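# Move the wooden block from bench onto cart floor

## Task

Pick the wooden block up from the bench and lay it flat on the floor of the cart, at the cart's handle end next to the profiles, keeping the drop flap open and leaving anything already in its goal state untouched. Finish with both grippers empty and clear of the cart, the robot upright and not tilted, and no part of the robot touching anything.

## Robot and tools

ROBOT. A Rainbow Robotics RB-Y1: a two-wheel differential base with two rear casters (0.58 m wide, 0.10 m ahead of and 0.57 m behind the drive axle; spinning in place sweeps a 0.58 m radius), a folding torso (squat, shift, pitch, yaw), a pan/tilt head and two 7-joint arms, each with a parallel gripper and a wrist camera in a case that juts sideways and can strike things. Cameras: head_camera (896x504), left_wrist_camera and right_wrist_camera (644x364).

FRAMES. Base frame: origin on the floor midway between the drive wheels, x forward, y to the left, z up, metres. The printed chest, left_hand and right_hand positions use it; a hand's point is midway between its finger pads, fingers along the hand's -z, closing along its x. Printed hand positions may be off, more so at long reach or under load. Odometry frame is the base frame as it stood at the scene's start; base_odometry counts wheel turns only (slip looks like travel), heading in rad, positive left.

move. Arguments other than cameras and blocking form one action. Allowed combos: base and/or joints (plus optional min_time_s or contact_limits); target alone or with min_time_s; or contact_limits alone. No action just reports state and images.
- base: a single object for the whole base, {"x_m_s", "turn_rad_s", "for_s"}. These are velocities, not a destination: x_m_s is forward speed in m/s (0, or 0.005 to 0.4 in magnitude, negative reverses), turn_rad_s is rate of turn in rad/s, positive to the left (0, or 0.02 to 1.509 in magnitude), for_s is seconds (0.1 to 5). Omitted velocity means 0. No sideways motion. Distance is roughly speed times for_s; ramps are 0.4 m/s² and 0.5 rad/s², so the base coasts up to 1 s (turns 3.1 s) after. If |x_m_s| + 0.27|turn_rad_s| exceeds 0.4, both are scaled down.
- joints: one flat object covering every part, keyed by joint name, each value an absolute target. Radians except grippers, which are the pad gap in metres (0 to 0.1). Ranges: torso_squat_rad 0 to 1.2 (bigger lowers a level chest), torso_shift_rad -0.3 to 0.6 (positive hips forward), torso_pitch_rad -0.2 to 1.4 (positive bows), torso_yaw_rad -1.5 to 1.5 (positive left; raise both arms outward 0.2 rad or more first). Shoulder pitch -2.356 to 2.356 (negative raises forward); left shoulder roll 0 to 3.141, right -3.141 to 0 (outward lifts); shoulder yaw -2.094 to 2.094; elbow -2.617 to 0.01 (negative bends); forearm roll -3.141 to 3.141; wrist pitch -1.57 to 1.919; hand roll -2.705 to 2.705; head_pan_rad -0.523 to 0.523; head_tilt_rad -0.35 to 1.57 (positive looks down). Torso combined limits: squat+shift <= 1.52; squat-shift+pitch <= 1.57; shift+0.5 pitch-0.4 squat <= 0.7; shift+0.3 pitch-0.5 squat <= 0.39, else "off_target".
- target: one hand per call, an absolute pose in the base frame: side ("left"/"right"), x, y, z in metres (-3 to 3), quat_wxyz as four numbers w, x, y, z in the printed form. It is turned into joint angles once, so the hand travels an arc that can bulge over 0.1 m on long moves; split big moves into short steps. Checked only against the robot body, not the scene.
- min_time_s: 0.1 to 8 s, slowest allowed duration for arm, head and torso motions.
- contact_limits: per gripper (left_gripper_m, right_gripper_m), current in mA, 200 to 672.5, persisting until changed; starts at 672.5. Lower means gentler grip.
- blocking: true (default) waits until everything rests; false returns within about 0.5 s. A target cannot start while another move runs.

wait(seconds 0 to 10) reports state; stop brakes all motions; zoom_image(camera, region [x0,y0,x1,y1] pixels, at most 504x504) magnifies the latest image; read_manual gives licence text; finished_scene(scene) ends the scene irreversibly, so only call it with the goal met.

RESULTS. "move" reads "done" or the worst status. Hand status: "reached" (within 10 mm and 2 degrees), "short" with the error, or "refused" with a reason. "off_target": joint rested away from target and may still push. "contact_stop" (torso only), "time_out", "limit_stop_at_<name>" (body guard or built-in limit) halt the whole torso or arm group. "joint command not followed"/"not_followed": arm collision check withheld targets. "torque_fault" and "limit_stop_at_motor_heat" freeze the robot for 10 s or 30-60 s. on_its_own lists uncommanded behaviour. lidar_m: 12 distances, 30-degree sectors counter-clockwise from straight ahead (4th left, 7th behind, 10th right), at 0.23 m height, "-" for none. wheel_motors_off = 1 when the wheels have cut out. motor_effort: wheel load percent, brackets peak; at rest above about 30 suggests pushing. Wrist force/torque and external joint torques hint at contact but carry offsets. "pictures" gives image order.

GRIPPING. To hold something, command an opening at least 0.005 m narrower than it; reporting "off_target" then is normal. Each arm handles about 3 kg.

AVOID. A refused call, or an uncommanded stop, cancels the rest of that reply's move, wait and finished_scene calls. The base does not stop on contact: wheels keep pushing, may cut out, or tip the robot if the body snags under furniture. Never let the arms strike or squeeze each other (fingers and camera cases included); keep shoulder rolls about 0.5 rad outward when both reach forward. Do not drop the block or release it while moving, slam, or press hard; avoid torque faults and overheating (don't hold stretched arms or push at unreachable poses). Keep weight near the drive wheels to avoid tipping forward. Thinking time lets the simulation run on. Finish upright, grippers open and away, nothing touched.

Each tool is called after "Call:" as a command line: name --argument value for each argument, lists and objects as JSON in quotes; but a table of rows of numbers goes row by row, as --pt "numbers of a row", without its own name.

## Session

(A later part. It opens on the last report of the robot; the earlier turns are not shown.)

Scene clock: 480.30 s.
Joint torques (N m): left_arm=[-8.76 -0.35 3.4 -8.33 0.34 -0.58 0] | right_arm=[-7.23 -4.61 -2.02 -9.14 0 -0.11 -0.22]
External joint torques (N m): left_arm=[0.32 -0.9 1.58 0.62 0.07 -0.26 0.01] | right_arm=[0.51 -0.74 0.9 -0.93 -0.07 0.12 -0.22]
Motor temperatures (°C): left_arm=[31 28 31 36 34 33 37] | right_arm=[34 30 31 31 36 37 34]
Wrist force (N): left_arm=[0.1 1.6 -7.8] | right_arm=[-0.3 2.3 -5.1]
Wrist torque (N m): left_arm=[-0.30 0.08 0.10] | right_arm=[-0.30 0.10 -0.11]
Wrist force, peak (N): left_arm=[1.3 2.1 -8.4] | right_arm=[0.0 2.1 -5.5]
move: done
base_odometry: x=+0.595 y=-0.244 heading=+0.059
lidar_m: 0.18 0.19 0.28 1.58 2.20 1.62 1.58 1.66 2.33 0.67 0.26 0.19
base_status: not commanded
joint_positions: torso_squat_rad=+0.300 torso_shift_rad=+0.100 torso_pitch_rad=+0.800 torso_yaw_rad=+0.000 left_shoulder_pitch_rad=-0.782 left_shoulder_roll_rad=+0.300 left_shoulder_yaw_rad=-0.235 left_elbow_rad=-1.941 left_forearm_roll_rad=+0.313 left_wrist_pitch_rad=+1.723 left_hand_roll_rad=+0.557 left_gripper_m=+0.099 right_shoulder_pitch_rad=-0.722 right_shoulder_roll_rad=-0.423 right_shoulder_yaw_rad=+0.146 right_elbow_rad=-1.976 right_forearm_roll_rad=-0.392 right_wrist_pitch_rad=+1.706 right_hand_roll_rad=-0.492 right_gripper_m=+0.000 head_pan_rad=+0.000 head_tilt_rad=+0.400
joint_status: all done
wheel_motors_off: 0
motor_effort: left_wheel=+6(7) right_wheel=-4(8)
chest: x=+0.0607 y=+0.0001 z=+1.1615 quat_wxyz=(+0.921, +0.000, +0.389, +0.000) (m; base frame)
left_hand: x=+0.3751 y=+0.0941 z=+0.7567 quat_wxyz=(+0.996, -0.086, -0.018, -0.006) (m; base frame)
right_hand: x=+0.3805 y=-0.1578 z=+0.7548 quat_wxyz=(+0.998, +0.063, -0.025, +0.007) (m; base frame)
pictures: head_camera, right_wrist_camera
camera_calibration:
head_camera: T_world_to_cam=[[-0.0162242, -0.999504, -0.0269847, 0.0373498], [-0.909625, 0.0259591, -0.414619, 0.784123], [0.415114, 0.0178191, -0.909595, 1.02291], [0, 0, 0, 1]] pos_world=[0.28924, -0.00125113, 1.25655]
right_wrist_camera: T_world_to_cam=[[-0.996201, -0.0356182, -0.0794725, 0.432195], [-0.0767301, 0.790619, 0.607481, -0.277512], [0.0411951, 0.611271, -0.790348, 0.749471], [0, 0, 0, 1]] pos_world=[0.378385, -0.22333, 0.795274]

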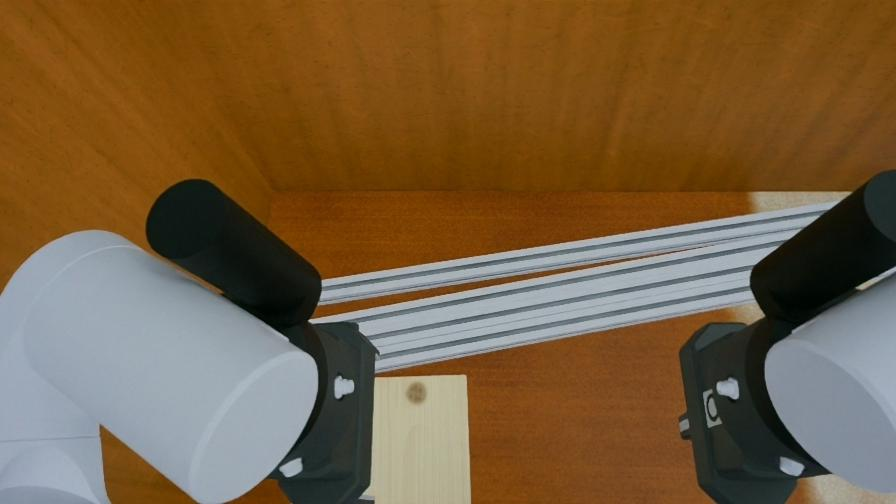

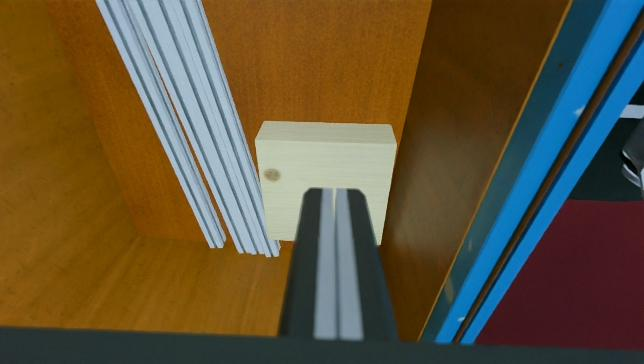

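Call:
move --base '{"x_m_s": -0.15, "for_s": 3.2}' --cameras '["head_camera", "left_wrist_camera"]'

Call:
move --joints '{"torso_squat_rad": 0.02, "torso_shift_rad": 0.0, "torso_pitch_rad": 0.4, "head_tilt_rad": 0.45}' --cameras '["head_camera"]'

Scene clock: 485.73 s.
Joint torques (N m): left_arm=[-8.31 -0.44 3.08 -8.23 0.41 -0.7 -0.03] | right_arm=[-7.6 -4.32 -2.54 -9.03 -0.09 -0.2 -0.19]
External joint torques (N m): left_arm=[0.77 -0.98 1.26 0.72 0.14 -0.38 -0.02] | right_arm=[0.14 -0.45 0.39 -0.81 -0.16 0.03 -0.19]
Motor temperatures (°C): left_arm=[31 28 31 36 34 33 37] | right_arm=[34 30 31 31 36 37 34]
Wrist force (N): left_arm=[0.7 1.1 -7.3] | right_arm=[-0.1 1.7 -4.7]
Wrist torque (N m): left_arm=[-0.26 0.18 0.09] | right_arm=[-0.20 0.16 -0.09]
Wrist force, peak (N): left_arm=[0.6 1.7 -8.6] | right_arm=[-0.3 2.3 -5.7]
move: done
base_odometry: x=+0.116 y=-0.273 heading=+0.060
lidar_m: 0.67 0.70 1.77 3.92 1.52 1.13 1.10 1.18 1.63 4.82 0.92 0.69
base_status: done (sent for 3.2 of 3.2 s)
joint_positions: torso_squat_rad=+0.300 torso_shift_rad=+0.100 torso_pitch_rad=+0.800 torso_yaw_rad=+0.000 left_shoulder_pitch_rad=-0.782 left_shoulder_roll_rad=+0.300 left_shoulder_yaw_rad=-0.235 left_elbow_rad=-1.941 left_forearm_roll_rad=+0.313 left_wrist_pitch_rad=+1.723 left_hand_roll_rad=+0.557 left_gripper_m=+0.099 right_shoulder_pitch_rad=-0.722 right_shoulder_roll_rad=-0.423 right_shoulder_yaw_rad=+0.146 right_elbow_rad=-1.976 right_forearm_roll_rad=-0.392 right_wrist_pitch_rad=+1.706 right_hand_roll_rad=-0.492 right_gripper_m=+0.000 head_pan_rad=+0.000 head_tilt_rad=+0.400
joint_status: not commanded
wheel_motors_off: 0
motor_effort: left_wheel=+10(25) right_wheel=-10(27)
chest: x=+0.0607 y=+0.0001 z=+1.1615 quat_wxyz=(+0.921, +0.000, +0.389, +0.000) (m; base frame)
left_hand: x=+0.3752 y=+0.0941 z=+0.7567 quat_wxyz=(+0.996, -0.086, -0.018, -0.006) (m; base frame)
right_hand: x=+0.3805 y=-0.1578 z=+0.7547 quat_wxyz=(+0.998, +0.063, -0.025, +0.007) (m; base frame)
pictures: head_camera, left_wrist_camera
camera_calibration:
head_camera: T_world_to_cam=[[-0.0162251, -0.999504, -0.0269861, 0.037352], [-0.909587, 0.0259623, -0.414703, 0.784216], [0.415198, 0.0178176, -0.909557, 1.02284], [0, 0, 0, 1]] pos_world=[0.289239, -0.00125111, 1.25655]
left_wrist_camera: T_world_to_cam=[[0.999575, 0.0162309, 0.0242317, -0.395391], [-0.00175396, -0.79588, 0.605452, -0.353597], [0.0291125, -0.605237, -0.795513, 0.720504], [0, 0, 0, 1]] pos_world=[0.373627, 0.161072, 0.796837]

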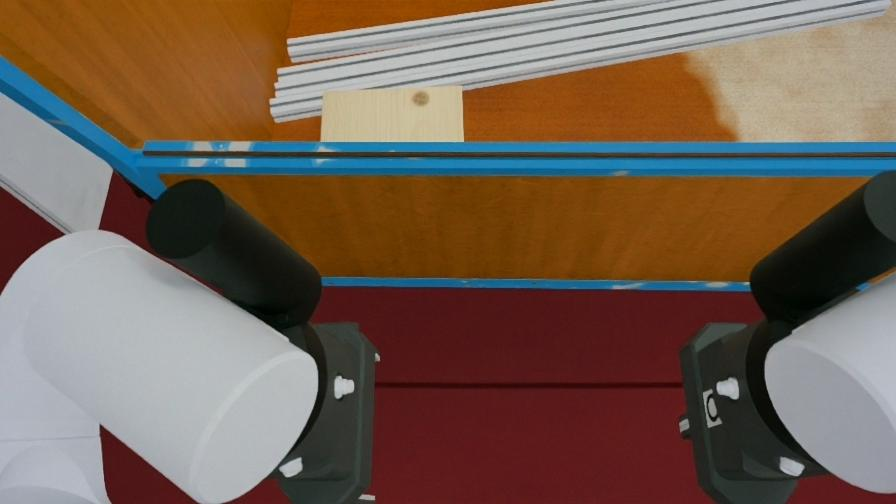

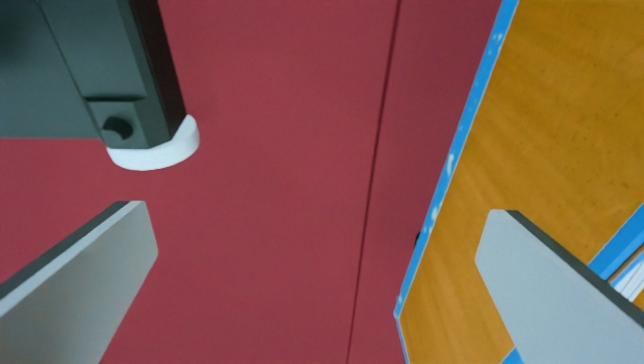

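Scene clock: 487.90 s.
Joint torques (N m): left_arm=[-14.1 1.17 4.78 -7.67 -0.15 -1.18 -0.11] | right_arm=[-14.06 -5.89 -3.57 -8.41 0.17 -0.78 -0.04]
External joint torques (N m): left_arm=[0.99 -1.07 0.99 0.52 0.02 -0.23 -0.08] | right_arm=[0.06 -0.61 0.78 -0.86 -0.24 0.09 -0.06]
Motor temperatures (°C): left_arm=[31 28 31 36 34 33 37] | right_arm=[34 30 31 31 36 37 34]
Wrist force (N): left_arm=[-1.9 1.8 -7.2] | right_arm=[-2.8 1.9 -4.6]
Wrist torque (N m): left_arm=[-0.28 0.04 0.14] | right_arm=[-0.24 -0.06 -0.11]
Wrist force, peak (N): left_arm=[1.4 1.5 -8.5] | right_arm=[-0.2 2.1 -5.7]
move: done
base_odometry: x=+0.116 y=-0.273 heading=+0.060
lidar_m: 0.67 0.71 1.76 3.93 1.52 1.12 1.10 1.17 1.63 4.81 0.93 0.69
base_status: not commanded
joint_positions: torso_squat_rad=+0.020 torso_shift_rad=+0.000 torso_pitch_rad=+0.400 torso_yaw_rad=+0.000 left_shoulder_pitch_rad=-0.782 left_shoulder_roll_rad=+0.300 left_shoulder_yaw_rad=-0.235 left_elbow_rad=-1.941 left_forearm_roll_rad=+0.313 left_wrist_pitch_rad=+1.723 left_hand_roll_rad=+0.557 left_gripper_m=+0.099 right_shoulder_pitch_rad=-0.722 right_shoulder_roll_rad=-0.423 right_shoulder_yaw_rad=+0.146 right_elbow_rad=-1.976 right_forearm_roll_rad=-0.392 right_wrist_pitch_rad=+1.706 right_hand_roll_rad=-0.492 right_gripper_m=+0.000 head_pan_rad=+0.000 head_tilt_rad=+0.450
joint_status: all done
wheel_motors_off: 0
motor_effort: left_wheel=+12(14) right_wheel=-11(14)
chest: x=-0.1076 y=+0.0001 z=+1.2654 quat_wxyz=(+0.980, +0.000, +0.199, +0.000) (m; base frame)
left_hand: x=+0.3398 y=+0.0941 z=+1.0151 quat_wxyz=(+0.973, -0.083, -0.216, -0.023) (m; base frame)
right_hand: x=+0.3454 y=-0.1578 z=+1.0153 quat_wxyz=(+0.973, +0.060, -0.222, +0.019) (m; base frame)
pictures: head_camera
camera_calibration:
head_camera: T_world_to_cam=[[-0.00598671, -0.999504, -0.0309147, 0.0436056], [-0.712258, 0.0259617, -0.701437, 1.05578], [0.701892, 0.01782, -0.71206, 0.977847], [0, 0, 0, 1]] pos_world=[0.0659066, -0.00125112, 1.4382]

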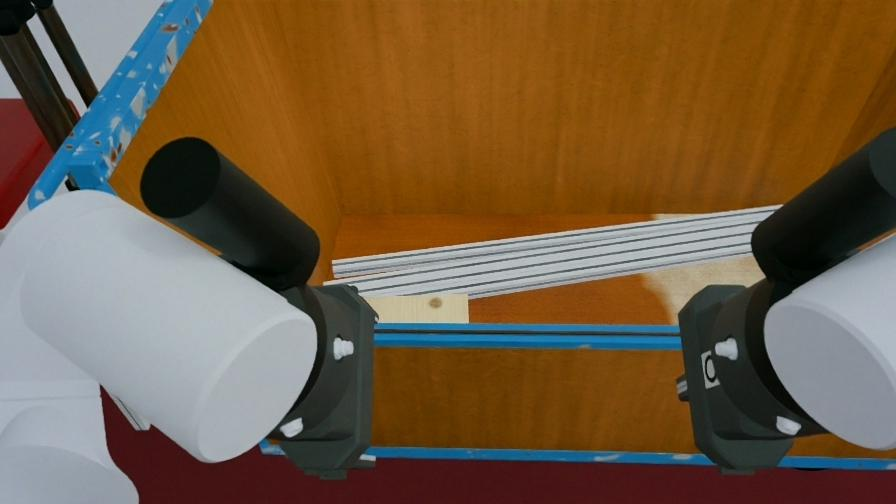

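Call:
finished_scene --scene 2

The scene is finished: the task was done.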